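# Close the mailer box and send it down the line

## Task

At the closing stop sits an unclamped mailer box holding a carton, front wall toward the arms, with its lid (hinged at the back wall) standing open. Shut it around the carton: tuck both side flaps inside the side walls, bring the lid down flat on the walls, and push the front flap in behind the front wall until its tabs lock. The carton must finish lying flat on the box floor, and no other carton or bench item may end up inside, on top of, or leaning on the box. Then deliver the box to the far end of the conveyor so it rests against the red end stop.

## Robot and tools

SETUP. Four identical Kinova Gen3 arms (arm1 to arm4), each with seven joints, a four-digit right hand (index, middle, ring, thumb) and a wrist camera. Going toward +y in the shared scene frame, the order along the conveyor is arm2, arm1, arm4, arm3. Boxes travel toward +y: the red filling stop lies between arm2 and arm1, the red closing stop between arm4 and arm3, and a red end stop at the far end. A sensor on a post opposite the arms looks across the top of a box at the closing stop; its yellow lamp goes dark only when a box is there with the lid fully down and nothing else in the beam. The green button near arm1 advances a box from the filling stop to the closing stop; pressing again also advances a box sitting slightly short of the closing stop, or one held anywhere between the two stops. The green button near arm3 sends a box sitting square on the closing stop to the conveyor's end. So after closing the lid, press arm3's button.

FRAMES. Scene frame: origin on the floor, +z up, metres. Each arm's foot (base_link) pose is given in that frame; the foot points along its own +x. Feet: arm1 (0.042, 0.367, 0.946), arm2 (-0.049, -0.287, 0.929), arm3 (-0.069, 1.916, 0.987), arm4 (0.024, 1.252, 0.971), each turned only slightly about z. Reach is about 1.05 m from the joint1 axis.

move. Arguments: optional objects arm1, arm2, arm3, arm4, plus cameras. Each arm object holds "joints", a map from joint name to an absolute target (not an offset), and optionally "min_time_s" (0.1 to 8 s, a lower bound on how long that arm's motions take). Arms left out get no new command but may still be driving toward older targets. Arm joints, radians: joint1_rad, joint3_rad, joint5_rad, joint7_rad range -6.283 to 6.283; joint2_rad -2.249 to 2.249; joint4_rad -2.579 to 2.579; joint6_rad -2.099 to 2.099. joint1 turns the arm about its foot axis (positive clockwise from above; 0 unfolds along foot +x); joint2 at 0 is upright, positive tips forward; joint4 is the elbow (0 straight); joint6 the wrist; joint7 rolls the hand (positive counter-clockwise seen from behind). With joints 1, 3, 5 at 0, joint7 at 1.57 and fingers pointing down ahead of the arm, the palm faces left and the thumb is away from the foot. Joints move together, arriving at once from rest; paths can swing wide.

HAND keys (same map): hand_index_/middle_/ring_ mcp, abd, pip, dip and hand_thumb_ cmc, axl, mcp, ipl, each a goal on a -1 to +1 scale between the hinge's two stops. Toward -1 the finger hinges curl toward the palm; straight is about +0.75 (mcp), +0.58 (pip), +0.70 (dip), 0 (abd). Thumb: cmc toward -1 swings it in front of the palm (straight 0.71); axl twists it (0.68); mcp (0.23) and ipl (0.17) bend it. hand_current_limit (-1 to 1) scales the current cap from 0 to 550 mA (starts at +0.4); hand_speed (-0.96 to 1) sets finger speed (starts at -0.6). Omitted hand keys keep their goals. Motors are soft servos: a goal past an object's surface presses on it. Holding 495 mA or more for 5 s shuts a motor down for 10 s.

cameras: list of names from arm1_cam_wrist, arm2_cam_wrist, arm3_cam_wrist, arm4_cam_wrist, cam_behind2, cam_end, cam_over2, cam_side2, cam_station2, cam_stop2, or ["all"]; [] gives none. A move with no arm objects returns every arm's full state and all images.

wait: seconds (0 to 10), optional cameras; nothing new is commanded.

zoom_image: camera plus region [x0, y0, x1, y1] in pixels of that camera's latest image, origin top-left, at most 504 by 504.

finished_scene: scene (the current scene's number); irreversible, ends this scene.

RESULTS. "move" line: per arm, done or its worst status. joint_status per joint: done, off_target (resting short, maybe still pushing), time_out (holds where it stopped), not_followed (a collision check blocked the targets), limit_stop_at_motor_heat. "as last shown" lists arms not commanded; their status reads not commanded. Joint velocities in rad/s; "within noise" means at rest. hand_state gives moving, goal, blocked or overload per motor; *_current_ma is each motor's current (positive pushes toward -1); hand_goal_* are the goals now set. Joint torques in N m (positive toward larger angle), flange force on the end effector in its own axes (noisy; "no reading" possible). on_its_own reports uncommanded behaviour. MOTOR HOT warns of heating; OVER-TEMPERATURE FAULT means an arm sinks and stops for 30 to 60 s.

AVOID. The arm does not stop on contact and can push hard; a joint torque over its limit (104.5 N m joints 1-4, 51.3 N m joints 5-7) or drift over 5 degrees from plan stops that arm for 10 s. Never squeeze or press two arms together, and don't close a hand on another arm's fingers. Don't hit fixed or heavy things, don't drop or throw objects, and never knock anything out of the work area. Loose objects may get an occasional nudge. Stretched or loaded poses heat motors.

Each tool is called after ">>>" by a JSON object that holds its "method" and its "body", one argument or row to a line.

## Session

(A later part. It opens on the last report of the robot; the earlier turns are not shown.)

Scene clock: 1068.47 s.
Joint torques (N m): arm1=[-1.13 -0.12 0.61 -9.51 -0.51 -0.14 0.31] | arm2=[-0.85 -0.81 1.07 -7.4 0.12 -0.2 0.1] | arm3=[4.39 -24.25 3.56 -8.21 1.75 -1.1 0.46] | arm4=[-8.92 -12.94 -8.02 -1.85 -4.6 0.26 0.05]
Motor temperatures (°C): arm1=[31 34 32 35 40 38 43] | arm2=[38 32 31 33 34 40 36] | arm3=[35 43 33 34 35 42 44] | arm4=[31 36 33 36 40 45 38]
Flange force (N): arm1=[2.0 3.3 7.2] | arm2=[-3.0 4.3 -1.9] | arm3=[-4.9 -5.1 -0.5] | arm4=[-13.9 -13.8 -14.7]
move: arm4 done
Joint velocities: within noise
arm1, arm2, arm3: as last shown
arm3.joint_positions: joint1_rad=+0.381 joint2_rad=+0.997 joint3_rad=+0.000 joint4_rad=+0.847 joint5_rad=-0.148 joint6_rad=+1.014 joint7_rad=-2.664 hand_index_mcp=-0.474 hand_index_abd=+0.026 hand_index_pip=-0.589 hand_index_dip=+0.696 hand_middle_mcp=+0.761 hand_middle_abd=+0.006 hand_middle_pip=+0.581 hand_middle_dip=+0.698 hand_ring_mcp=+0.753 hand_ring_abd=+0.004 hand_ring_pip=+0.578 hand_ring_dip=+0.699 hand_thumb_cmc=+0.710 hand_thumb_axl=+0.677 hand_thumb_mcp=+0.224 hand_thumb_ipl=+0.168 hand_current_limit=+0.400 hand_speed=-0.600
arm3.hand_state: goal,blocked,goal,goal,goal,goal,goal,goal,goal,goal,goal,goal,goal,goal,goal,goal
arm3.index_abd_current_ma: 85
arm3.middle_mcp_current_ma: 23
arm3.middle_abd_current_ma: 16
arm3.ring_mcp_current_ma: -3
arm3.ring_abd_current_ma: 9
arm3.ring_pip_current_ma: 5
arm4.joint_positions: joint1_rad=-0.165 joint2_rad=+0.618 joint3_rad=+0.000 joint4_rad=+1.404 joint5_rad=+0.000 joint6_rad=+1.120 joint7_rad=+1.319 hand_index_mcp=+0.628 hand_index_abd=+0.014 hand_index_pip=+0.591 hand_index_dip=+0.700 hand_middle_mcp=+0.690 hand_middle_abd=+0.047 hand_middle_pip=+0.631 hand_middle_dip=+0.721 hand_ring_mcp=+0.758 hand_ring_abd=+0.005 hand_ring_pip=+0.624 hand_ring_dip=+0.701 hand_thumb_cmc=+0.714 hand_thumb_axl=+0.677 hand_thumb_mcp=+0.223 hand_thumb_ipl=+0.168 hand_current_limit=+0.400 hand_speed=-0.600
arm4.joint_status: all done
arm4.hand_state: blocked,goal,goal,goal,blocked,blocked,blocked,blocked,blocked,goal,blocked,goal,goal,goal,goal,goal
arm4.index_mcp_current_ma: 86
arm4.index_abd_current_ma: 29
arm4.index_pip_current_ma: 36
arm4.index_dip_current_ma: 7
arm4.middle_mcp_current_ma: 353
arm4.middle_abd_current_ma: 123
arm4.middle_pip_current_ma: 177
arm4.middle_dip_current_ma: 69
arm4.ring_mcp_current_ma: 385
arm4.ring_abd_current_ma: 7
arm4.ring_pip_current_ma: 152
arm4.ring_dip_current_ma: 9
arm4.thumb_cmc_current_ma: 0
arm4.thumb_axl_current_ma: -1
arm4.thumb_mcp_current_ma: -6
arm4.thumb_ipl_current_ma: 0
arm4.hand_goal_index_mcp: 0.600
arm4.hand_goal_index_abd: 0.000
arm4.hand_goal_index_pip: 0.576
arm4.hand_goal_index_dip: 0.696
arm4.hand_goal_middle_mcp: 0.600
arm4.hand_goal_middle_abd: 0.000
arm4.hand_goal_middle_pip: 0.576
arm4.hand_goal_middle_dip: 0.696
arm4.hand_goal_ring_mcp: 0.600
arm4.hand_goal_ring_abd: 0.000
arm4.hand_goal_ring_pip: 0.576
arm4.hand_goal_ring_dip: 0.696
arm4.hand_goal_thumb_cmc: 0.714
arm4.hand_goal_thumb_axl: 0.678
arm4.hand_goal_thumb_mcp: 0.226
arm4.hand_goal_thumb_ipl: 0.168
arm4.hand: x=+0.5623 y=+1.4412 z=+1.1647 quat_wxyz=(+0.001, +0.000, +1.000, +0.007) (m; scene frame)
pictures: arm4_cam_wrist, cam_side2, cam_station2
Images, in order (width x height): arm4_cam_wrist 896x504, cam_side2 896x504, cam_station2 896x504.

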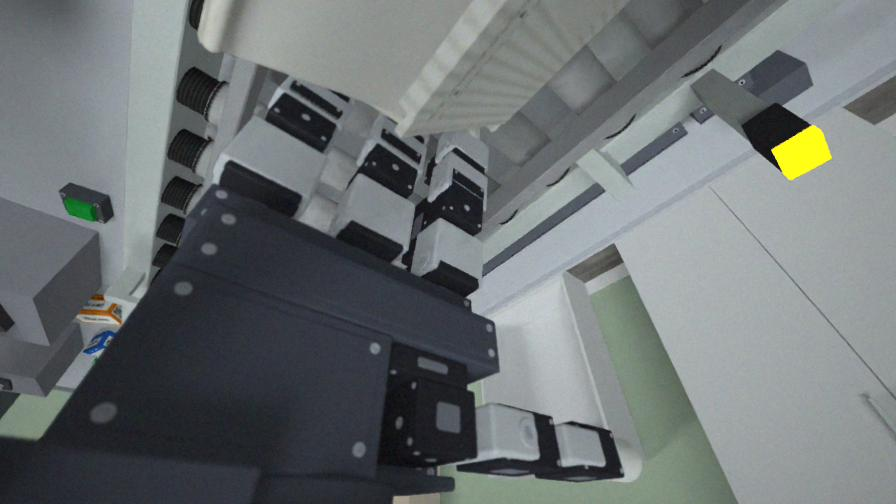

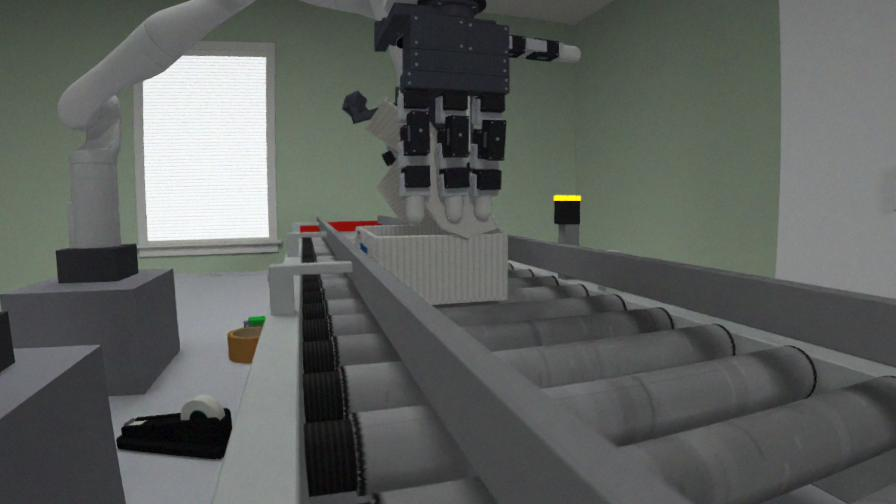

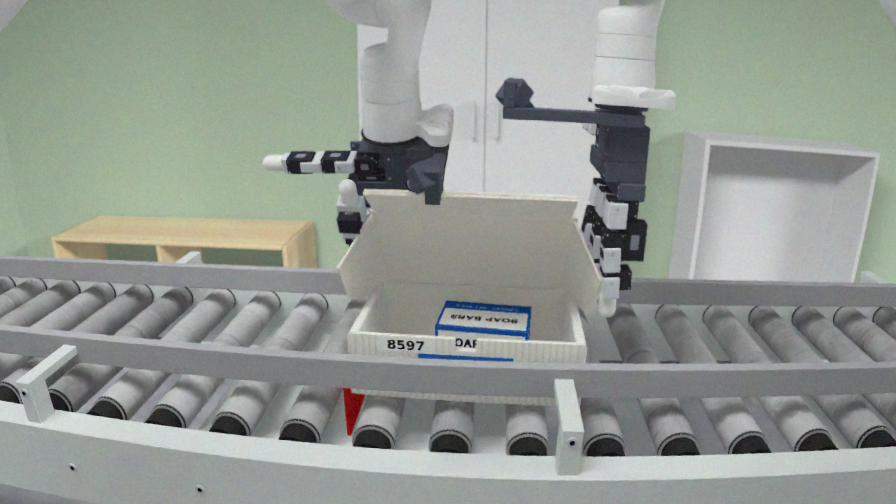

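>>> {"method": "move", "body": {
  "arm3": {"joints":{"joint1_rad":0.328,"joint2_rad":0.769,"joint3_rad":0,"joint4_rad":1.036,"joint5_rad":-0.238,"joint6_rad":0.856,"joint7_rad":-2.664},"min_time_s":2.5},
  "arm4": {"joints":{"joint1_rad":-0.048,"joint2_rad":0.616,"joint3_rad":0,"joint4_rad":1.355,"joint5_rad":0,"joint6_rad":1.171,"joint7_rad":1.436},"min_time_s":2}
}}

>>> {"method": "move", "body": {
  "arm3": {"joints":{"joint1_rad":0.275,"joint2_rad":0.635,"joint3_rad":0,"joint4_rad":0.970,"joint5_rad":-0.178,"joint6_rad":1.041,"joint7_rad":-2.778,"hand_index_mcp":0.753,"hand_index_pip":0.577},"min_time_s":2},
  "arm4": {"joints":{"joint1_rad":-0.074,"joint2_rad":0.392,"joint3_rad":0,"joint4_rad":1.598,"joint5_rad":0,"joint6_rad":1.153,"joint7_rad":1.410,"hand_index_mcp":0.753,"hand_middle_mcp":0.753,"hand_ring_mcp":0.753},"min_time_s":2},
  "cameras": ["cam_station2","cam_side2","cam_over2"]
}}

Scene clock: 1211.17 s.
Joint torques (N m): arm1=[-1.16 -0.11 0.63 -9.57 -0.52 -0.16 0.31] | arm2=[-0.81 -0.85 1.05 -7.42 0.14 -0.2 0.08] | arm3=[-1.06 -22.87 -0.8 -8.68 -0.76 -1.13 -0.11] | arm4=[-1.93 -19.62 -1.12 -5.76 -0.14 -0.16 0.16]
Motor temperatures (°C): arm1=[31 34 31 35 40 38 43] | arm2=[38 32 31 33 34 40 35] | arm3=[35 43 33 34 36 42 43] | arm4=[31 35 33 35 41 45 38]
Flange force (N): arm1=[2.1 3.4 7.3] | arm2=[-3.1 4.1 -1.9] | arm3=[2.9 -3.0 0.3] | arm4=[-10.4 -1.9 -3.3]
move: arm3 done; arm4 done
Joint velocities: within noise
arm1, arm2: as last shown
arm3.joint_positions: joint1_rad=+0.328 joint2_rad=+0.769 joint3_rad=+0.000 joint4_rad=+1.036 joint5_rad=-0.238 joint6_rad=+0.856 joint7_rad=-2.664 hand_index_mcp=-0.471 hand_index_abd=+0.003 hand_index_pip=-0.589 hand_index_dip=+0.696 hand_middle_mcp=+0.750 hand_middle_abd=+0.003 hand_middle_pip=+0.577 hand_middle_dip=+0.698 hand_ring_mcp=+0.751 hand_ring_abd=+0.003 hand_ring_pip=+0.577 hand_ring_dip=+0.699 hand_thumb_cmc=+0.710 hand_thumb_axl=+0.677 hand_thumb_mcp=+0.224 hand_thumb_ipl=+0.168 hand_current_limit=+0.400 hand_speed=-0.600
arm3.joint_status: all done
arm3.hand_state: goal,goal,goal,goal,goal,goal,goal,goal,goal,goal,goal,goal,goal,goal,goal,goal
arm3.index_mcp_current_ma: 32
arm3.index_abd_current_ma: 8
arm3.index_pip_current_ma: 4
arm3.index_dip_current_ma: 0
arm3.middle_mcp_current_ma: -12
arm3.middle_abd_current_ma: 8
arm3.middle_pip_current_ma: 3
arm3.middle_dip_current_ma: 7
arm3.ring_mcp_current_ma: -10
arm3.ring_abd_current_ma: 8
arm3.ring_pip_current_ma: 3
arm3.ring_dip_current_ma: 7
arm3.thumb_cmc_current_ma: -13
arm3.thumb_axl_current_ma: -2
arm3.thumb_mcp_current_ma: -9
arm3.thumb_ipl_current_ma: -1
arm3.hand_goal_index_mcp: -0.480
arm3.hand_goal_index_abd: 0.000
arm3.hand_goal_index_pip: -0.590
arm3.hand_goal_index_dip: 0.696
arm3.hand_goal_middle_mcp: 0.754
arm3.hand_goal_middle_abd: 0.000
arm3.hand_goal_middle_pip: 0.576
arm3.hand_goal_middle_dip: 0.696
arm3.hand_goal_ring_mcp: 0.754
arm3.hand_goal_ring_abd: 0.000
arm3.hand_goal_ring_pip: 0.576
arm3.hand_goal_ring_dip: 0.696
arm3.hand_goal_thumb_cmc: 0.714
arm3.hand_goal_thumb_axl: 0.678
arm3.hand_goal_thumb_mcp: 0.226
arm3.hand_goal_thumb_ipl: 0.168
arm3.hand: x=+0.5587 y=+1.7020 z=+1.1951 quat_wxyz=(-0.183, +0.684, -0.683, +0.181) (m; scene frame)
arm4.joint_positions: joint1_rad=-0.048 joint2_rad=+0.616 joint3_rad=+0.000 joint4_rad=+1.355 joint5_rad=+0.000 joint6_rad=+1.171 joint7_rad=+1.436 hand_index_mcp=+0.605 hand_index_abd=+0.003 hand_index_pip=+0.580 hand_index_dip=+0.699 hand_middle_mcp=+0.604 hand_middle_abd=+0.003 hand_middle_pip=+0.579 hand_middle_dip=+0.699 hand_ring_mcp=+0.604 hand_ring_abd=-0.002 hand_ring_pip=+0.579 hand_ring_dip=+0.699 hand_thumb_cmc=+0.714 hand_thumb_axl=+0.677 hand_thumb_mcp=+0.223 hand_thumb_ipl=+0.168 hand_current_limit=+0.400 hand_speed=-0.600
arm4.joint_status: all done
arm4.hand_state: goal,goal,goal,goal,goal,goal,goal,goal,goal,goal,goal,goal,goal,goal,goal,goal
arm4.index_mcp_current_ma: 9
arm4.index_abd_current_ma: 5
arm4.index_pip_current_ma: 6
arm4.index_dip_current_ma: 5
arm4.middle_mcp_current_ma: 9
arm4.middle_abd_current_ma: 4
arm4.middle_pip_current_ma: 6
arm4.middle_dip_current_ma: 6
arm4.ring_mcp_current_ma: 8
arm4.ring_abd_current_ma: -2
arm4.ring_pip_current_ma: 5
arm4.ring_dip_current_ma: 4
arm4.thumb_cmc_current_ma: 0
arm4.thumb_axl_current_ma: -1
arm4.thumb_mcp_current_ma: -6
arm4.thumb_ipl_current_ma: 0
arm4.hand_goal_index_mcp: 0.600
arm4.hand_goal_index_abd: 0.000
arm4.hand_goal_index_pip: 0.576
arm4.hand_goal_index_dip: 0.696
arm4.hand_goal_middle_mcp: 0.600
arm4.hand_goal_middle_abd: 0.000
arm4.hand_goal_middle_pip: 0.576
arm4.hand_goal_middle_dip: 0.696
arm4.hand_goal_ring_mcp: 0.600
arm4.hand_goal_ring_abd: 0.000
arm4.hand_goal_ring_pip: 0.576
arm4.hand_goal_ring_dip: 0.696
arm4.hand_goal_thumb_cmc: 0.714
arm4.hand_goal_thumb_axl: 0.678
arm4.hand_goal_thumb_mcp: 0.226
arm4.hand_goal_thumb_ipl: 0.168
arm4.hand: x=+0.5771 y=+1.3808 z=+1.1790 quat_wxyz=(+0.001, +0.000, +1.000, +0.007) (m; scene frame)
pictures: none

Scene clock: 1213.50 s.
Joint torques (N m): arm1=[-1.14 -0.07 0.62 -9.54 -0.5 -0.16 0.3] | arm2=[-0.77 -0.8 1.1 -7.42 0.13 -0.2 0.09] | arm3=[-1.11 -21.19 -0.79 -9.06 -0.73 -1.22 -0.12] | arm4=[-1.81 -15.66 -1.18 -5.81 -0.11 -0.21 0.2]
Motor temperatures (°C): arm1=[31 34 31 35 40 38 43] | arm2=[38 32 31 33 34 40 35] | arm3=[35 43 33 34 36 42 43] | arm4=[31 35 33 35 41 45 38]
Flange force (N): arm1=[2.2 3.4 7.3] | arm2=[-3.0 4.3 -1.8] | arm3=[2.7 -2.8 -0.2] | arm4=[-8.4 -2.2 -3.9]
move: arm3 done; arm4 done
Joint velocities: within noise
arm1, arm2: as last shown
arm3.joint_positions: joint1_rad=+0.275 joint2_rad=+0.635 joint3_rad=+0.000 joint4_rad=+0.970 joint5_rad=-0.178 joint6_rad=+1.041 joint7_rad=-2.778 hand_index_mcp=+0.742 hand_index_abd=+0.003 hand_index_pip=+0.573 hand_index_dip=+0.696 hand_middle_mcp=+0.750 hand_middle_abd=+0.003 hand_middle_pip=+0.577 hand_middle_dip=+0.698 hand_ring_mcp=+0.750 hand_ring_abd=+0.003 hand_ring_pip=+0.577 hand_ring_dip=+0.699 hand_thumb_cmc=+0.710 hand_thumb_axl=+0.677 hand_thumb_mcp=+0.224 hand_thumb_ipl=+0.168 hand_current_limit=+0.400 hand_speed=-0.600
arm3.joint_status: all done
arm3.hand_state: goal,goal,goal,goal,goal,goal,goal,goal,goal,goal,goal,goal,goal,goal,goal,goal
arm3.index_mcp_current_ma: -44
arm3.index_abd_current_ma: 8
arm3.index_pip_current_ma: -15
arm3.index_dip_current_ma: 0
arm3.middle_mcp_current_ma: -13
arm3.middle_abd_current_ma: 7
arm3.middle_pip_current_ma: 3
arm3.middle_dip_current_ma: 7
arm3.ring_mcp_current_ma: -11
arm3.ring_abd_current_ma: 7
arm3.ring_pip_current_ma: 3
arm3.ring_dip_current_ma: 7
arm3.thumb_cmc_current_ma: -13
arm3.thumb_axl_current_ma: -2
arm3.thumb_mcp_current_ma: -9
arm3.thumb_ipl_current_ma: -1
arm3.hand_goal_index_mcp: 0.754
arm3.hand_goal_index_abd: 0.000
arm3.hand_goal_index_pip: 0.578
arm3.hand_goal_index_dip: 0.696
arm3.hand_goal_middle_mcp: 0.754
arm3.hand_goal_middle_abd: 0.000
arm3.hand_goal_middle_pip: 0.576
arm3.hand_goal_middle_dip: 0.696
arm3.hand_goal_ring_mcp: 0.754
arm3.hand_goal_ring_abd: 0.000
arm3.hand_goal_ring_pip: 0.576
arm3.hand_goal_ring_dip: 0.696
arm3.hand_goal_thumb_cmc: 0.714
arm3.hand_goal_thumb_axl: 0.678
arm3.hand_goal_thumb_mcp: 0.226
arm3.hand_goal_thumb_ipl: 0.168
arm3.hand: x=+0.5377 y=+1.7417 z=+1.2938 quat_wxyz=(-0.183, +0.684, -0.683, +0.181) (m; scene frame)
arm4.joint_positions: joint1_rad=-0.074 joint2_rad=+0.392 joint3_rad=+0.000 joint4_rad=+1.598 joint5_rad=+0.000 joint6_rad=+1.153 joint7_rad=+1.410 hand_index_mcp=+0.749 hand_index_abd=+0.003 hand_index_pip=+0.579 hand_index_dip=+0.699 hand_middle_mcp=+0.750 hand_middle_abd=+0.003 hand_middle_pip=+0.579 hand_middle_dip=+0.699 hand_ring_mcp=+0.750 hand_ring_abd=-0.002 hand_ring_pip=+0.579 hand_ring_dip=+0.699 hand_thumb_cmc=+0.714 hand_thumb_axl=+0.677 hand_thumb_mcp=+0.223 hand_thumb_ipl=+0.168 hand_current_limit=+0.400 hand_speed=-0.600
arm4.joint_status: all done
arm4.hand_state: goal,goal,goal,goal,goal,goal,goal,goal,goal,goal,goal,goal,goal,goal,goal,goal
arm4.index_mcp_current_ma: -9
arm4.index_abd_current_ma: 5
arm4.index_pip_current_ma: 5
arm4.index_dip_current_ma: 5
arm4.middle_mcp_current_ma: -9
arm4.middle_abd_current_ma: 4
arm4.middle_pip_current_ma: 4
arm4.middle_dip_current_ma: 6
arm4.ring_mcp_current_ma: -8
arm4.ring_abd_current_ma: -2
arm4.ring_pip_current_ma: 4
arm4.ring_dip_current_ma: 4
arm4.thumb_cmc_current_ma: 0
arm4.thumb_axl_current_ma: -1
arm4.thumb_mcp_current_ma: -6
arm4.thumb_ipl_current_ma: 0
arm4.hand_goal_index_mcp: 0.754
arm4.hand_goal_index_abd: 0.000
arm4.hand_goal_index_pip: 0.576
arm4.hand_goal_index_dip: 0.696
arm4.hand_goal_middle_mcp: 0.754
arm4.hand_goal_middle_abd: 0.000
arm4.hand_goal_middle_pip: 0.576
arm4.hand_goal_middle_dip: 0.696
arm4.hand_goal_ring_mcp: 0.754
arm4.hand_goal_ring_abd: 0.000
arm4.hand_goal_ring_pip: 0.576
arm4.hand_goal_ring_dip: 0.696
arm4.hand_goal_thumb_cmc: 0.714
arm4.hand_goal_thumb_axl: 0.678
arm4.hand_goal_thumb_mcp: 0.226
arm4.hand_goal_thumb_ipl: 0.168
arm4.hand: x=+0.4916 y=+1.3803 z=+1.2186 quat_wxyz=(+0.001, +0.000, +1.000, +0.007) (m; scene frame)
pictures: cam_over2, cam_side2, cam_station2
Images, in order (width x height): cam_over2 896x504, cam_side2 896x504, cam_station2 896x504.

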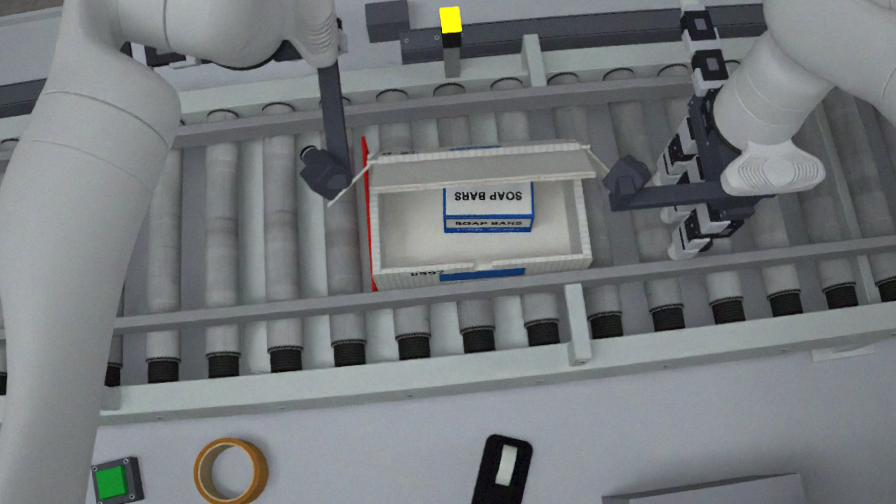

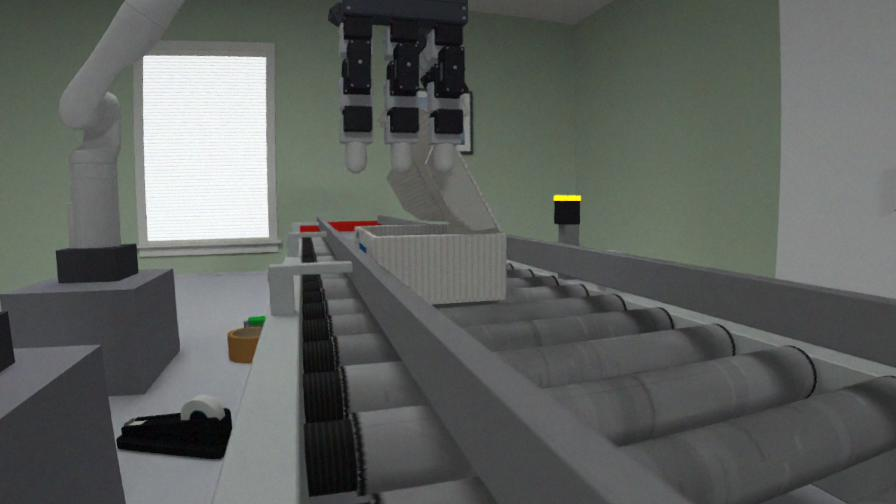

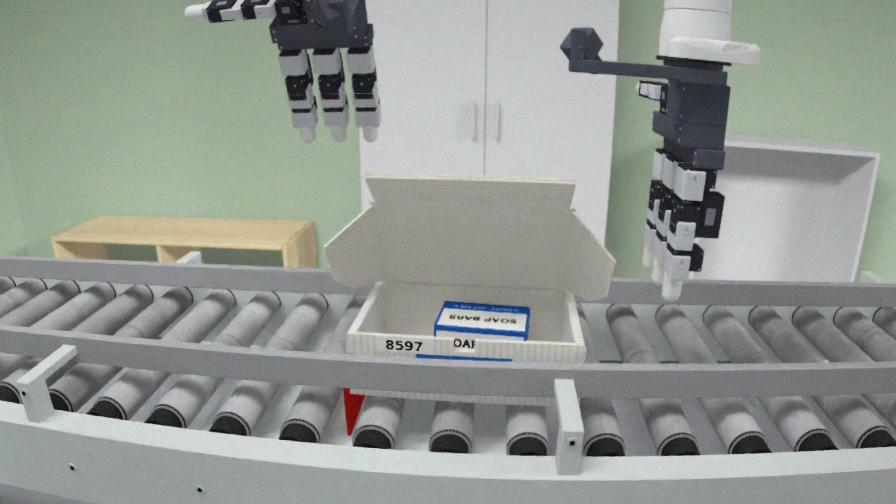

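>>> {"method": "move", "body": {
  "arm4": {"joints":{"joint1_rad":-0.343,"joint2_rad":0.461,"joint3_rad":0,"joint4_rad":1.486,"joint5_rad":0,"joint6_rad":1.194,"joint7_rad":1.141},"min_time_s":2},
  "cameras": ["cam_station2"]
}}

>>> {"method": "move", "body": {
  "arm4": {"joints":{"joint1_rad":-0.279,"joint2_rad":0.648,"joint3_rad":0,"joint4_rad":1.161,"joint5_rad":0,"joint6_rad":1.332,"joint7_rad":1.205},"min_time_s":2.5},
  "cameras": ["cam_station2","cam_side2","cam_over2"]
}}

Scene clock: 1232.93 s.
Joint torques (N m): arm1=[-1.11 -0.1 0.61 -9.54 -0.49 -0.15 0.32] | arm2=[-0.8 -0.82 1.05 -7.38 0.13 -0.19 0.11] | arm3=[-1.1 -21.19 -0.72 -8.94 -0.74 -1.27 -0.13] | arm4=[-5.84 -14.18 -4.83 -7.36 -2.32 -2.61 0.55]
Motor temperatures (°C): arm1=[31 34 31 35 40 38 43] | arm2=[38 32 31 33 34 40 35] | arm3=[35 43 33 34 36 42 43] | arm4=[31 36 33 35 41 45 38]
Flange force (N): arm1=[2.1 3.4 7.3] | arm2=[-3.1 4.2 -1.9] | arm3=[3.1 -3.6 -0.3] | arm4=[-5.0 -9.3 -10.5]
move: arm4 done
Joint velocities: within noise
arm1, arm2, arm3: as last shown
arm4.joint_positions: joint1_rad=-0.343 joint2_rad=+0.461 joint3_rad=+0.000 joint4_rad=+1.486 joint5_rad=+0.000 joint6_rad=+1.194 joint7_rad=+1.141 hand_index_mcp=+0.845 hand_index_abd=-0.005 hand_index_pip=+0.604 hand_index_dip=+0.691 hand_middle_mcp=+0.768 hand_middle_abd=+0.003 hand_middle_pip=+0.579 hand_middle_dip=+0.699 hand_ring_mcp=+0.750 hand_ring_abd=-0.002 hand_ring_pip=+0.578 hand_ring_dip=+0.699 hand_thumb_cmc=+0.714 hand_thumb_axl=+0.677 hand_thumb_mcp=+0.223 hand_thumb_ipl=+0.168 hand_current_limit=+0.400 hand_speed=-0.600
arm4.joint_status: all done
arm4.hand_state: blocked,goal,blocked,goal,goal,goal,goal,goal,goal,goal,goal,goal,goal,goal,goal,goal
arm4.index_mcp_current_ma: 360
arm4.index_abd_current_ma: -7
arm4.index_pip_current_ma: 76
arm4.index_dip_current_ma: -8
arm4.middle_mcp_current_ma: 36
arm4.middle_abd_current_ma: 4
arm4.middle_pip_current_ma: 4
arm4.middle_dip_current_ma: 6
arm4.ring_mcp_current_ma: -7
arm4.ring_abd_current_ma: -2
arm4.ring_pip_current_ma: 4
arm4.ring_dip_current_ma: 4
arm4.thumb_cmc_current_ma: 0
arm4.thumb_axl_current_ma: -1
arm4.thumb_mcp_current_ma: -6
arm4.thumb_ipl_current_ma: 0
arm4.hand_goal_index_mcp: 0.754
arm4.hand_goal_index_abd: 0.000
arm4.hand_goal_index_pip: 0.576
arm4.hand_goal_index_dip: 0.696
arm4.hand_goal_middle_mcp: 0.754
arm4.hand_goal_middle_abd: 0.000
arm4.hand_goal_middle_pip: 0.576
arm4.hand_goal_middle_dip: 0.696
arm4.hand_goal_ring_mcp: 0.754
arm4.hand_goal_ring_abd: 0.000
arm4.hand_goal_ring_pip: 0.576
arm4.hand_goal_ring_dip: 0.696
arm4.hand_goal_thumb_cmc: 0.714
arm4.hand_goal_thumb_axl: 0.678
arm4.hand_goal_thumb_mcp: 0.226
arm4.hand_goal_thumb_ipl: 0.168
arm4.hand: x=+0.4924 y=+1.5105 z=+1.2211 quat_wxyz=(+0.002, +0.000, +1.000, +0.007) (m; scene frame)
pictures: cam_station2
Images, in order (width x height): cam_station2 896x504.

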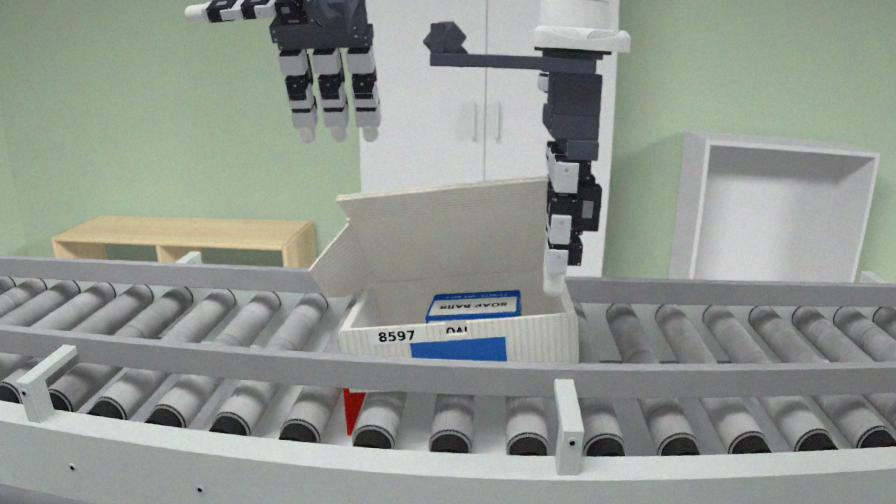

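Scene clock: 1235.77 s.
Joint torques (N m): arm1=[-1.14 -0.1 0.6 -9.53 -0.51 -0.18 0.31] | arm2=[-0.82 -0.81 1.11 -7.4 0.14 -0.21 0.09] | arm3=[-1.11 -21.14 -0.82 -8.96 -0.74 -1.22 -0.11] | arm4=[-4.16 -19.45 -2.9 -6.82 -1.21 -1.17 0.35]
Motor temperatures (°C): arm1=[31 34 31 35 40 38 43] | arm2=[38 32 31 33 34 40 35] | arm3=[35 43 33 34 36 42 43] | arm4=[31 36 33 35 41 45 38]
Flange force (N): arm1=[2.1 3.3 7.1] | arm2=[-3.1 4.4 -1.9] | arm3=[2.9 -3.3 -0.3] | arm4=[-9.7 -3.5 -6.5]
move: arm4 done
Joint velocities: within noise
arm1, arm2, arm3: as last shown
arm4.joint_positions: joint1_rad=-0.279 joint2_rad=+0.648 joint3_rad=+0.000 joint4_rad=+1.161 joint5_rad=+0.000 joint6_rad=+1.332 joint7_rad=+1.205 hand_index_mcp=+0.834 hand_index_abd=+0.002 hand_index_pip=+0.582 hand_index_dip=+0.696 hand_middle_mcp=+0.750 hand_middle_abd=-0.023 hand_middle_pip=+0.577 hand_middle_dip=+0.698 hand_ring_mcp=+0.751 hand_ring_abd=-0.002 hand_ring_pip=+0.578 hand_ring_dip=+0.699 hand_thumb_cmc=+0.714 hand_thumb_axl=+0.677 hand_thumb_mcp=+0.223 hand_thumb_ipl=+0.168 hand_current_limit=+0.400 hand_speed=-0.600
arm4.joint_status: all done
arm4.hand_state: blocked,goal,goal,goal,goal,blocked,goal,goal,goal,goal,goal,goal,goal,goal,goal,goal
arm4.index_mcp_current_ma: 309
arm4.index_abd_current_ma: 2
arm4.index_pip_current_ma: 11
arm4.index_dip_current_ma: 0
arm4.middle_mcp_current_ma: -8
arm4.middle_abd_current_ma: -51
arm4.middle_pip_current_ma: 1
arm4.middle_dip_current_ma: 4
arm4.ring_mcp_current_ma: -6
arm4.ring_abd_current_ma: -2
arm4.ring_pip_current_ma: 4
arm4.ring_dip_current_ma: 4
arm4.thumb_cmc_current_ma: 0
arm4.thumb_axl_current_ma: -1
arm4.thumb_mcp_current_ma: -7
arm4.thumb_ipl_current_ma: 0
arm4.hand_goal_index_mcp: 0.754
arm4.hand_goal_index_abd: 0.000
arm4.hand_goal_index_pip: 0.576
arm4.hand_goal_index_dip: 0.696
arm4.hand_goal_middle_mcp: 0.754
arm4.hand_goal_middle_abd: 0.000
arm4.hand_goal_middle_pip: 0.576
arm4.hand_goal_middle_dip: 0.696
arm4.hand_goal_ring_mcp: 0.754
arm4.hand_goal_ring_abd: 0.000
arm4.hand_goal_ring_pip: 0.576
arm4.hand_goal_ring_dip: 0.696
arm4.hand_goal_thumb_cmc: 0.714
arm4.hand_goal_thumb_axl: 0.678
arm4.hand_goal_thumb_mcp: 0.226
arm4.hand_goal_thumb_ipl: 0.168
arm4.hand: x=+0.5774 y=+1.5102 z=+1.2213 quat_wxyz=(+0.002, +0.000, +1.000, +0.007) (m; scene frame)
pictures: cam_over2, cam_side2, cam_station2
Images, in order (width x height): cam_over2 896x504, cam_side2 896x504, cam_station2 896x504.

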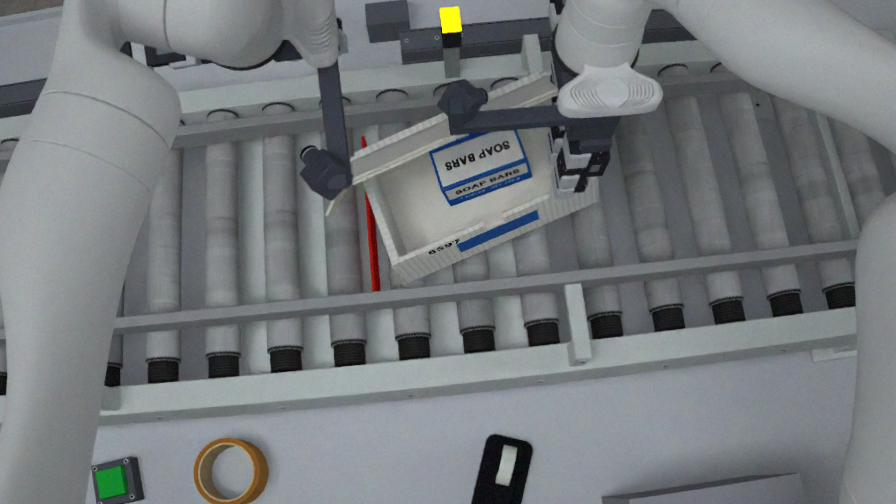

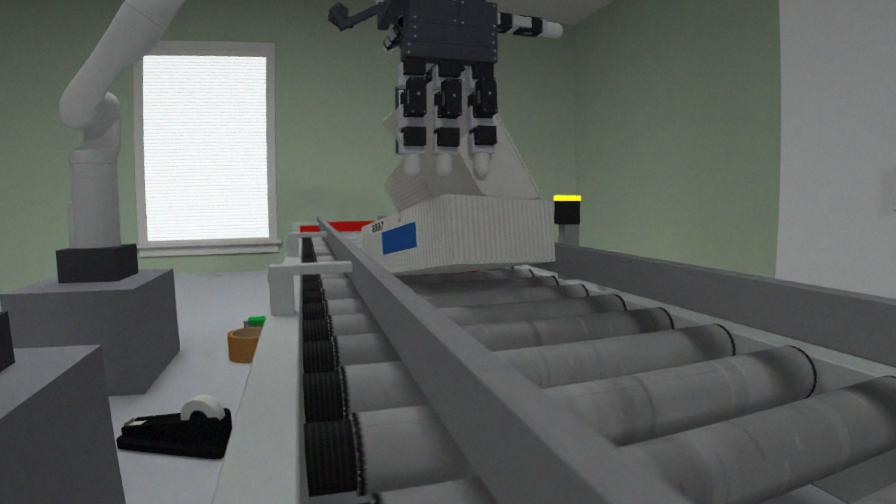

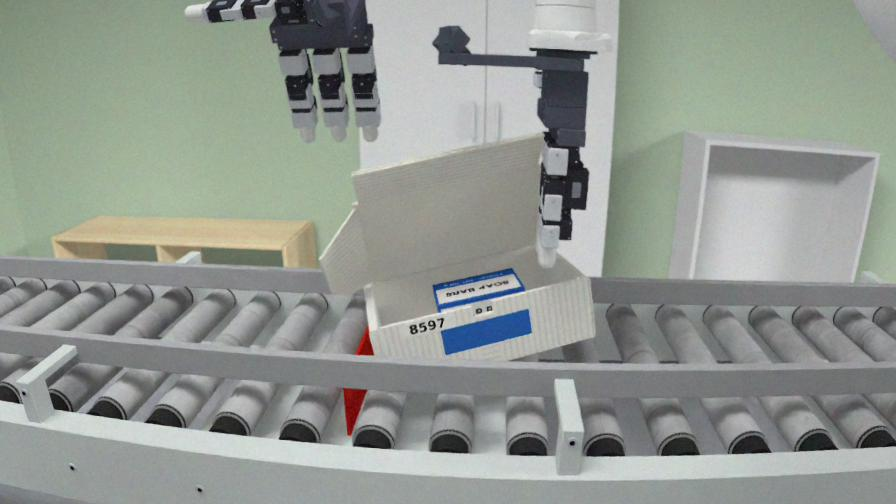

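>>> {"method": "zoom_image", "body": {
  "camera": "cam_station2",
  "region": [300, 120, 640, 380]
}}

>>> {"method": "zoom_image", "body": {
  "camera": "cam_over2",
  "region": [300, 60, 660, 300]
}}

>>> {"method": "zoom_image", "body": {
  "camera": "cam_side2",
  "region": [330, 80, 590, 300]
}}

Scaled by 1.482 from the camera's 896x504 image, which has a finer 1280x720 frame.

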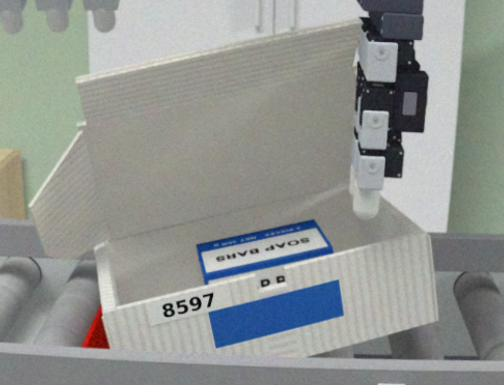

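Scaled by 1.400 from the camera's 896x504 image, which has a finer 1280x720 frame.

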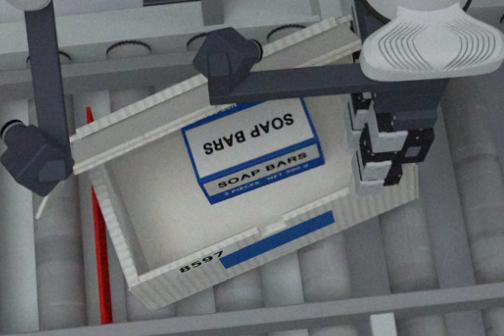

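Scaled by 1.938 from the camera's 896x504 image, which has a finer 1280x720 frame.

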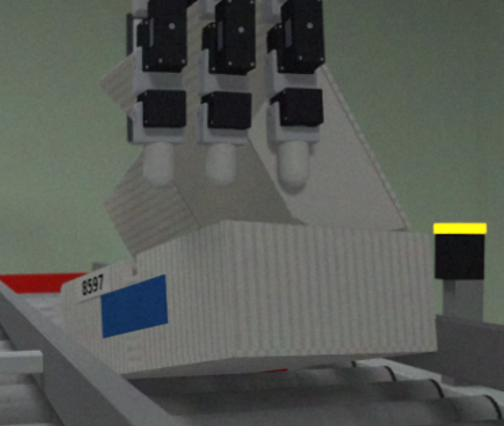

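>>> {"method": "move", "body": {
  "arm4": {"joints":{"joint1_rad":-0.32,"joint2_rad":0.53,"joint3_rad":0,"joint4_rad":1.375,"joint5_rad":0,"joint6_rad":1.236,"joint7_rad":1.164},"min_time_s":2},
  "cameras": ["cam_station2","cam_side2","cam_over2"]
}}

>>> {"method": "zoom_image", "body": {
  "camera": "cam_station2",
  "region": [300, 120, 640, 380]
}}

>>> {"method": "zoom_image", "body": {
  "camera": "cam_side2",
  "region": [330, 80, 590, 300]
}}

Scene clock: 1267.70 s.
Joint torques (N m): arm1=[-1.14 -0.09 0.61 -9.55 -0.5 -0.16 0.31] | arm2=[-0.77 -0.83 1.09 -7.39 0.15 -0.22 0.07] | arm3=[-1.14 -21.21 -0.74 -8.99 -0.72 -1.18 -0.13] | arm4=[-3.28 -18.29 -2.38 -6.71 -0.86 -0.75 0.36]
Motor temperatures (°C): arm1=[31 34 31 35 40 38 43] | arm2=[38 32 30 33 34 40 35] | arm3=[35 44 33 35 35 42 43] | arm4=[31 36 33 35 41 45 38]
Flange force (N): arm1=[2.2 3.3 7.3] | arm2=[-3.1 4.2 -2.0] | arm3=[3.0 -3.1 -0.2] | arm4=[-9.2 -2.2 -4.3]
move: arm4 done
Joint velocities: within noise
arm1, arm2, arm3: as last shown
arm4.joint_positions: joint1_rad=-0.320 joint2_rad=+0.530 joint3_rad=+0.000 joint4_rad=+1.375 joint5_rad=+0.000 joint6_rad=+1.236 joint7_rad=+1.164 hand_index_mcp=+0.834 hand_index_abd=-0.004 hand_index_pip=+0.590 hand_index_dip=+0.699 hand_middle_mcp=+0.749 hand_middle_abd=-0.015 hand_middle_pip=+0.576 hand_middle_dip=+0.698 hand_ring_mcp=+0.751 hand_ring_abd=-0.002 hand_ring_pip=+0.578 hand_ring_dip=+0.699 hand_thumb_cmc=+0.714 hand_thumb_axl=+0.677 hand_thumb_mcp=+0.223 hand_thumb_ipl=+0.168 hand_current_limit=+0.400 hand_speed=-0.600
arm4.joint_status: all done
arm4.hand_state: blocked,goal,goal,goal,goal,goal,goal,goal,goal,goal,goal,goal,goal,goal,goal,goal
arm4.index_mcp_current_ma: 305
arm4.index_abd_current_ma: -6
arm4.index_pip_current_ma: 33
arm4.index_dip_current_ma: 5
arm4.middle_mcp_current_ma: -10
arm4.middle_abd_current_ma: -30
arm4.middle_pip_current_ma: 0
arm4.middle_dip_current_ma: 4
arm4.ring_mcp_current_ma: -6
arm4.ring_abd_current_ma: -2
arm4.ring_pip_current_ma: 4
arm4.ring_dip_current_ma: 4
arm4.thumb_cmc_current_ma: 0
arm4.thumb_axl_current_ma: -1
arm4.thumb_mcp_current_ma: -7
arm4.thumb_ipl_current_ma: 0
arm4.hand_goal_index_mcp: 0.754
arm4.hand_goal_index_abd: 0.000
arm4.hand_goal_index_pip: 0.576
arm4.hand_goal_index_dip: 0.696
arm4.hand_goal_middle_mcp: 0.754
arm4.hand_goal_middle_abd: 0.000
arm4.hand_goal_middle_pip: 0.576
arm4.hand_goal_middle_dip: 0.696
arm4.hand_goal_ring_mcp: 0.754
arm4.hand_goal_ring_abd: 0.000
arm4.hand_goal_ring_pip: 0.576
arm4.hand_goal_ring_dip: 0.696
arm4.hand_goal_thumb_cmc: 0.714
arm4.hand_goal_thumb_axl: 0.678
arm4.hand_goal_thumb_mcp: 0.226
arm4.hand_goal_thumb_ipl: 0.168
arm4.hand: x=+0.5240 y=+1.5121 z=+1.2198 quat_wxyz=(+0.002, +0.000, +1.000, +0.007) (m; scene frame)
pictures: cam_over2, cam_side2, cam_station2
Images, in order (width x height): cam_over2 896x504, cam_side2 896x504, cam_station2 896x504.

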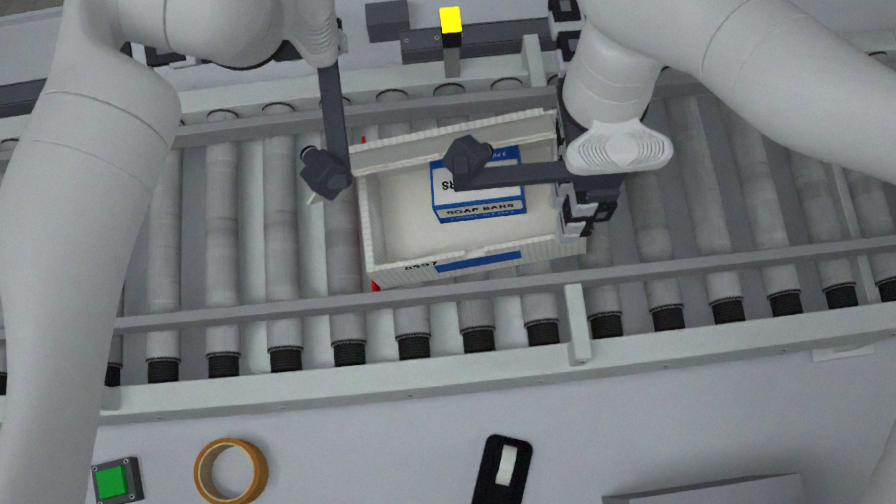

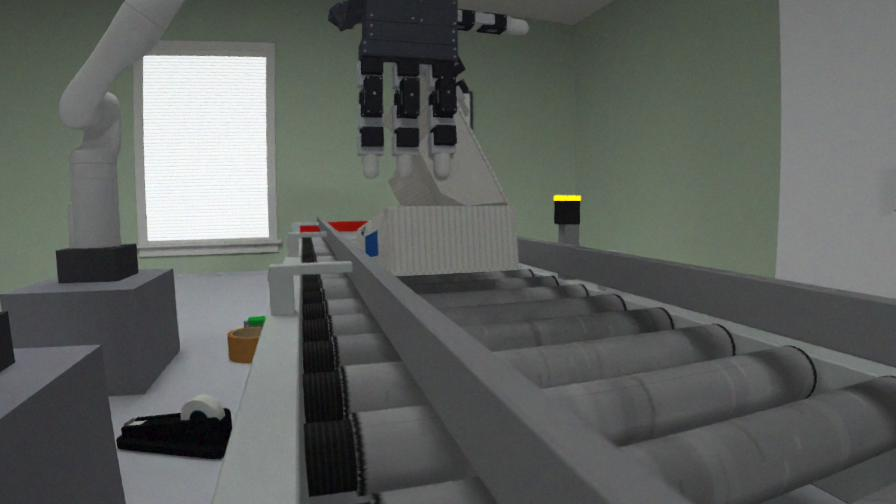

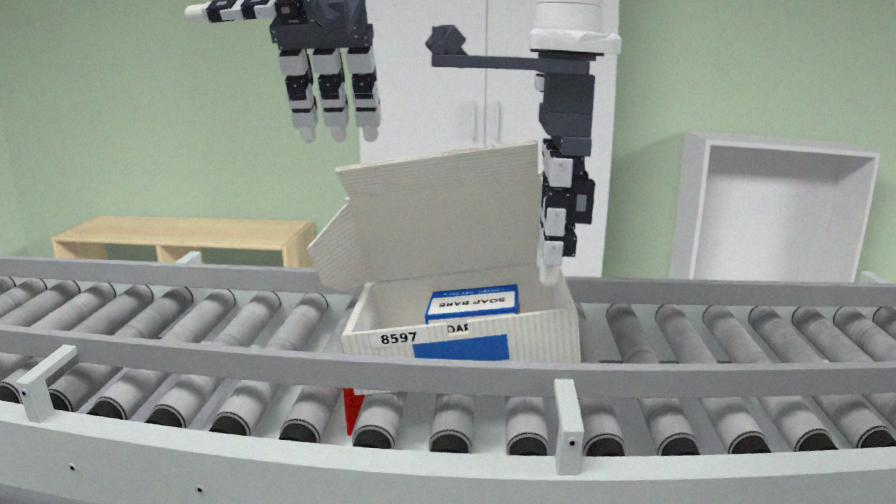

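Scaled by 1.482 from the camera's 896x504 image, which has a finer 1280x720 frame.

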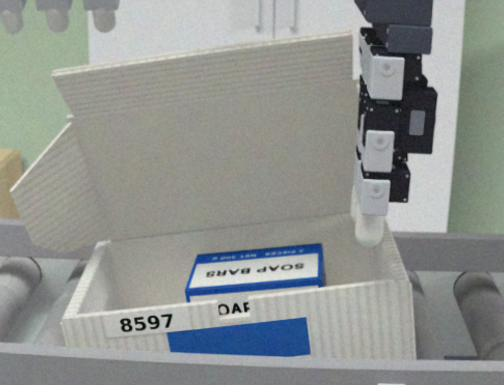

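Scaled by 1.938 from the camera's 896x504 image, which has a finer 1280x720 frame.

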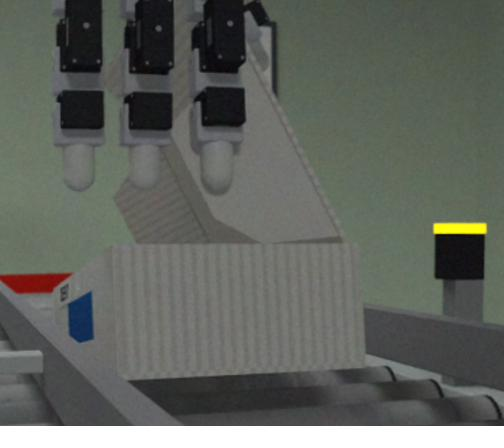

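>>> {"method": "move", "body": {
  "arm4": {"joints":{"joint1_rad":-0.253,"joint2_rad":0.499,"joint3_rad":0,"joint4_rad":1.424,"joint5_rad":0,"joint6_rad":1.219,"joint7_rad":1.231},"min_time_s":2},
  "cameras": ["cam_station2","cam_side2","cam_over2"]
}}

>>> {"method": "zoom_image", "body": {
  "camera": "cam_station2",
  "region": [300, 120, 640, 380]
}}

>>> {"method": "zoom_image", "body": {
  "camera": "cam_side2",
  "region": [330, 80, 590, 300]
}}

Scene clock: 1289.10 s.
Joint torques (N m): arm1=[-1.14 -0.08 0.6 -9.52 -0.49 -0.14 0.33] | arm2=[-0.81 -0.82 1.09 -7.4 0.14 -0.23 0.08] | arm3=[-1.14 -21.22 -0.77 -9.03 -0.74 -1.21 -0.09] | arm4=[-2.38 -17.87 -1.69 -6.06 -0.47 -0.09 0.24]
Motor temperatures (°C): arm1=[31 34 31 35 40 38 43] | arm2=[38 31 30 33 34 40 35] | arm3=[35 44 33 35 35 42 43] | arm4=[31 36 33 35 40 45 38]
Flange force (N): arm1=[2.1 3.4 7.2] | arm2=[-3.0 4.3 -2.0] | arm3=[2.8 -3.0 -0.2] | arm4=[-9.9 -1.1 -3.5]
move: arm4 done
Joint velocities: within noise
arm1.joint_positions: joint1_rad=-0.800 joint2_rad=-0.375 joint3_rad=-0.093 joint4_rad=+1.476 joint5_rad=-0.024 joint6_rad=+1.941 joint7_rad=+1.786 hand_index_mcp=+0.753 hand_index_abd=+0.000 hand_index_pip=+0.577 hand_index_dip=+0.696 hand_middle_mcp=+0.753 hand_middle_abd=+0.000 hand_middle_pip=+0.577 hand_middle_dip=+0.696 hand_ring_mcp=+0.753 hand_ring_abd=+0.000 hand_ring_pip=+0.577 hand_ring_dip=+0.696 hand_thumb_cmc=+0.714 hand_thumb_axl=+0.677 hand_thumb_mcp=+0.224 hand_thumb_ipl=+0.168 hand_current_limit=+0.400 hand_speed=-0.600
arm1.joint_status: not commanded
arm1.hand_state: goal,goal,goal,goal,goal,goal,goal,goal,goal,goal,goal,goal,goal,goal,goal,goal
arm1.index_mcp_current_ma: -2
arm1.index_abd_current_ma: 0
arm1.index_pip_current_ma: 2
arm1.index_dip_current_ma: 0
arm1.middle_mcp_current_ma: -2
arm1.middle_abd_current_ma: 0
arm1.middle_pip_current_ma: 2
arm1.middle_dip_current_ma: 0
arm1.ring_mcp_current_ma: -2
arm1.ring_abd_current_ma: 0
arm1.ring_pip_current_ma: 2
arm1.ring_dip_current_ma: 0
arm1.thumb_cmc_current_ma: 1
arm1.thumb_axl_current_ma: -2
arm1.thumb_mcp_current_ma: -9
arm1.thumb_ipl_current_ma: -1
arm1.hand_goal_index_mcp: 0.754
arm1.hand_goal_index_abd: 0.000
arm1.hand_goal_index_pip: 0.576
arm1.hand_goal_index_dip: 0.696
arm1.hand_goal_middle_mcp: 0.754
arm1.hand_goal_middle_abd: 0.000
arm1.hand_goal_middle_pip: 0.576
arm1.hand_goal_middle_dip: 0.696
arm1.hand_goal_ring_mcp: 0.754
arm1.hand_goal_ring_abd: 0.000
arm1.hand_goal_ring_pip: 0.576
arm1.hand_goal_ring_dip: 0.696
arm1.hand_goal_thumb_cmc: 0.714
arm1.hand_goal_thumb_axl: 0.678
arm1.hand_goal_thumb_mcp: 0.226
arm1.hand_goal_thumb_ipl: 0.168
arm1.hand: x=+0.0719 y=+0.5348 z=+1.4659 quat_wxyz=(+0.048, -0.562, +0.826, +0.020) (m; scene frame)
arm2.joint_positions: joint1_rad=+0.131 joint2_rad=-0.418 joint3_rad=-0.038 joint4_rad=+1.515 joint5_rad=-0.067 joint6_rad=+1.958 joint7_rad=+1.639 hand_index_mcp=+0.753 hand_index_abd=+0.000 hand_index_pip=+0.577 hand_index_dip=+0.696 hand_middle_mcp=+0.753 hand_middle_abd=+0.000 hand_middle_pip=+0.577 hand_middle_dip=+0.696 hand_ring_mcp=+0.753 hand_ring_abd=+0.000 hand_ring_pip=+0.577 hand_ring_dip=+0.696 hand_thumb_cmc=+0.714 hand_thumb_axl=+0.677 hand_thumb_mcp=+0.224 hand_thumb_ipl=+0.168 hand_current_limit=+0.400 hand_speed=-0.600
arm2.joint_status: not commanded
arm2.hand_state: goal,goal,goal,goal,goal,overload,goal,goal,goal,goal,goal,goal,goal,goal,goal,goal
arm2.index_mcp_current_ma: -2
arm2.index_abd_current_ma: 0
arm2.index_pip_current_ma: 2
arm2.index_dip_current_ma: 0
arm2.middle_mcp_current_ma: -2
arm2.middle_abd_current_ma: 0
arm2.middle_pip_current_ma: 2
arm2.middle_dip_current_ma: 0
arm2.ring_mcp_current_ma: -2
arm2.ring_abd_current_ma: 0
arm2.ring_pip_current_ma: 2
arm2.ring_dip_current_ma: 0
arm2.thumb_cmc_current_ma: 1
arm2.thumb_axl_current_ma: -2
arm2.thumb_mcp_current_ma: -8
arm2.thumb_ipl_current_ma: -1
arm2.hand_goal_index_mcp: 0.754
arm2.hand_goal_index_abd: 0.000
arm2.hand_goal_index_pip: 0.576
arm2.hand_goal_index_dip: 0.696
arm2.hand_goal_middle_mcp: 0.754
arm2.hand_goal_middle_abd: 0.000
arm2.hand_goal_middle_pip: 0.576
arm2.hand_goal_middle_dip: 0.696
arm2.hand_goal_ring_mcp: 0.754
arm2.hand_goal_ring_abd: 0.000
arm2.hand_goal_ring_pip: 0.576
arm2.hand_goal_ring_dip: 0.696
arm2.hand_goal_thumb_cmc: 0.714
arm2.hand_goal_thumb_axl: 0.678
arm2.hand_goal_thumb_mcp: 0.226
arm2.hand_goal_thumb_ipl: 0.168
arm2.hand: x=+0.1135 y=-0.2342 z=+1.4473 quat_wxyz=(+0.046, +0.053, +0.997, +0.017) (m; scene frame)
arm3: as last shown
arm4.joint_positions: joint1_rad=-0.253 joint2_rad=+0.499 joint3_rad=+0.000 joint4_rad=+1.424 joint5_rad=+0.000 joint6_rad=+1.219 joint7_rad=+1.231 hand_index_mcp=+0.794 hand_index_abd=+0.004 hand_index_pip=+0.590 hand_index_dip=+0.698 hand_middle_mcp=+0.749 hand_middle_abd=-0.003 hand_middle_pip=+0.576 hand_middle_dip=+0.698 hand_ring_mcp=+0.751 hand_ring_abd=-0.002 hand_ring_pip=+0.578 hand_ring_dip=+0.699 hand_thumb_cmc=+0.714 hand_thumb_axl=+0.677 hand_thumb_mcp=+0.223 hand_thumb_ipl=+0.168 hand_current_limit=+0.400 hand_speed=-0.600
arm4.joint_status: all done
arm4.hand_state: blocked,goal,goal,goal,goal,goal,goal,goal,goal,goal,goal,goal,goal,goal,goal,goal
arm4.index_mcp_current_ma: 130
arm4.index_abd_current_ma: 7
arm4.index_pip_current_ma: 33
arm4.index_dip_current_ma: 3
arm4.middle_mcp_current_ma: -10
arm4.middle_abd_current_ma: -4
arm4.middle_pip_current_ma: 0
arm4.middle_dip_current_ma: 4
arm4.ring_mcp_current_ma: -6
arm4.ring_abd_current_ma: -2
arm4.ring_pip_current_ma: 4
arm4.ring_dip_current_ma: 4
arm4.thumb_cmc_current_ma: 0
arm4.thumb_axl_current_ma: -1
arm4.thumb_mcp_current_ma: -7
arm4.thumb_ipl_current_ma: 0
arm4.hand_goal_index_mcp: 0.754
arm4.hand_goal_index_abd: 0.000
arm4.hand_goal_index_pip: 0.576
arm4.hand_goal_index_dip: 0.696
arm4.hand_goal_middle_mcp: 0.754
arm4.hand_goal_middle_abd: 0.000
arm4.hand_goal_middle_pip: 0.576
arm4.hand_goal_middle_dip: 0.696
arm4.hand_goal_ring_mcp: 0.754
arm4.hand_goal_ring_abd: 0.000
arm4.hand_goal_ring_pip: 0.576
arm4.hand_goal_ring_dip: 0.696
arm4.hand_goal_thumb_cmc: 0.714
arm4.hand_goal_thumb_axl: 0.678
arm4.hand_goal_thumb_mcp: 0.226
arm4.hand_goal_thumb_ipl: 0.168
arm4.hand: x=+0.5221 y=+1.4752 z=+1.2203 quat_wxyz=(+0.001, +0.000, +1.000, +0.007) (m; scene frame)
pictures: cam_over2, cam_side2, cam_station2
Images, in order (width x height): cam_over2 896x504, cam_side2 896x504, cam_station2 896x504.

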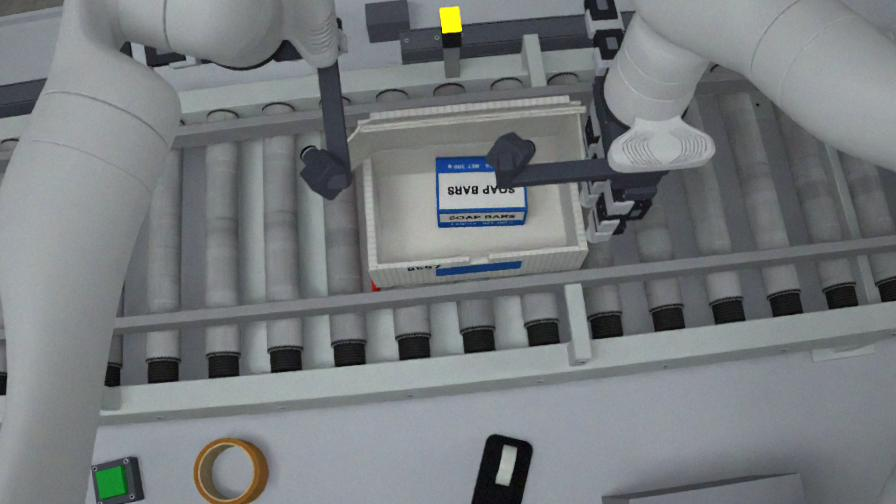

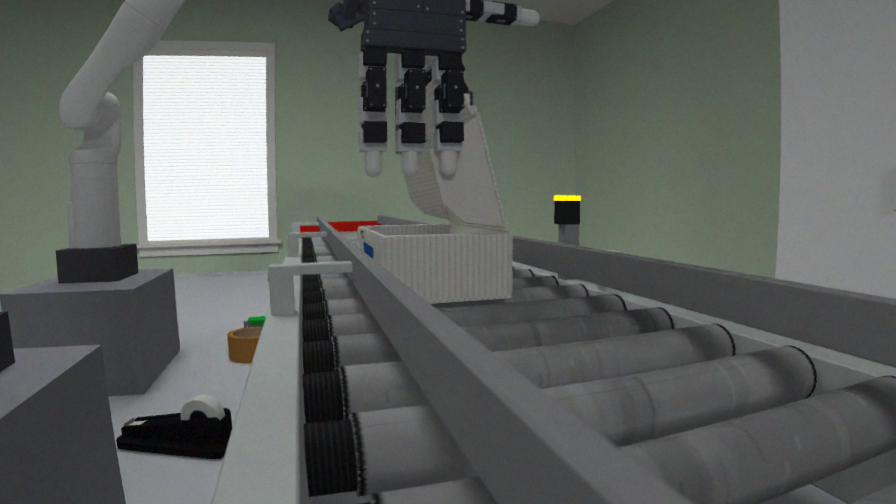

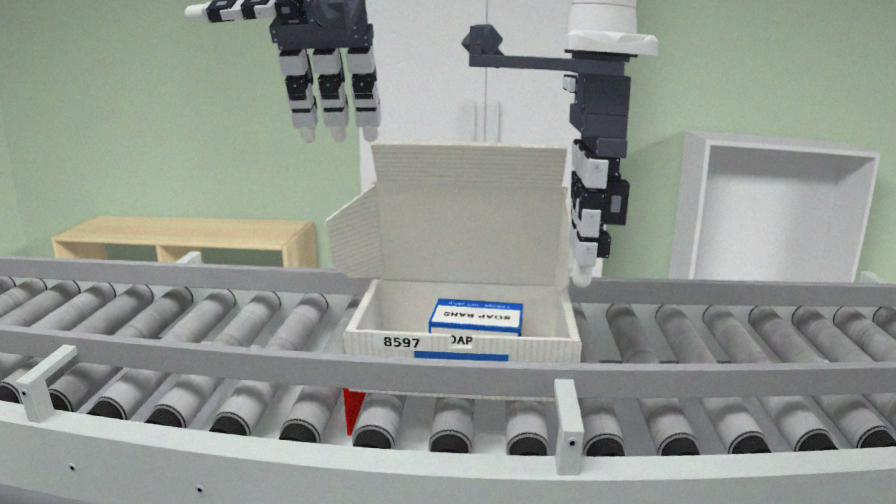

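Scaled by 1.482 from the camera's 896x504 image, which has a finer 1280x720 frame.

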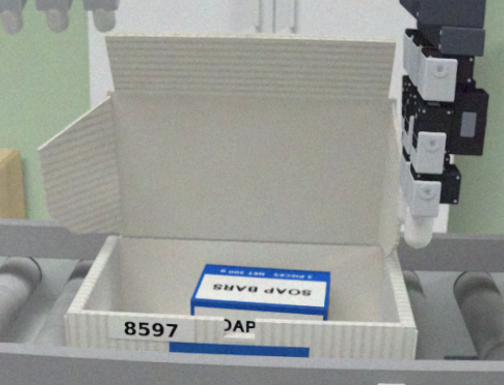

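Scaled by 1.938 from the camera's 896x504 image, which has a finer 1280x720 frame.

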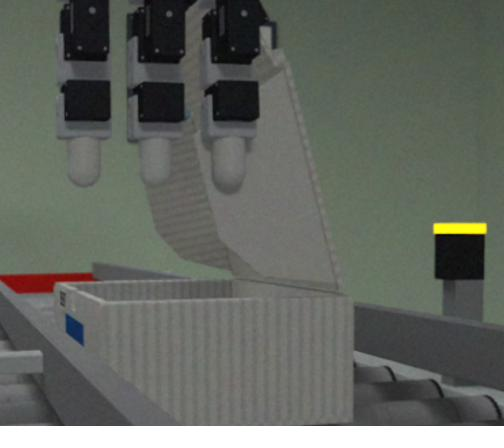

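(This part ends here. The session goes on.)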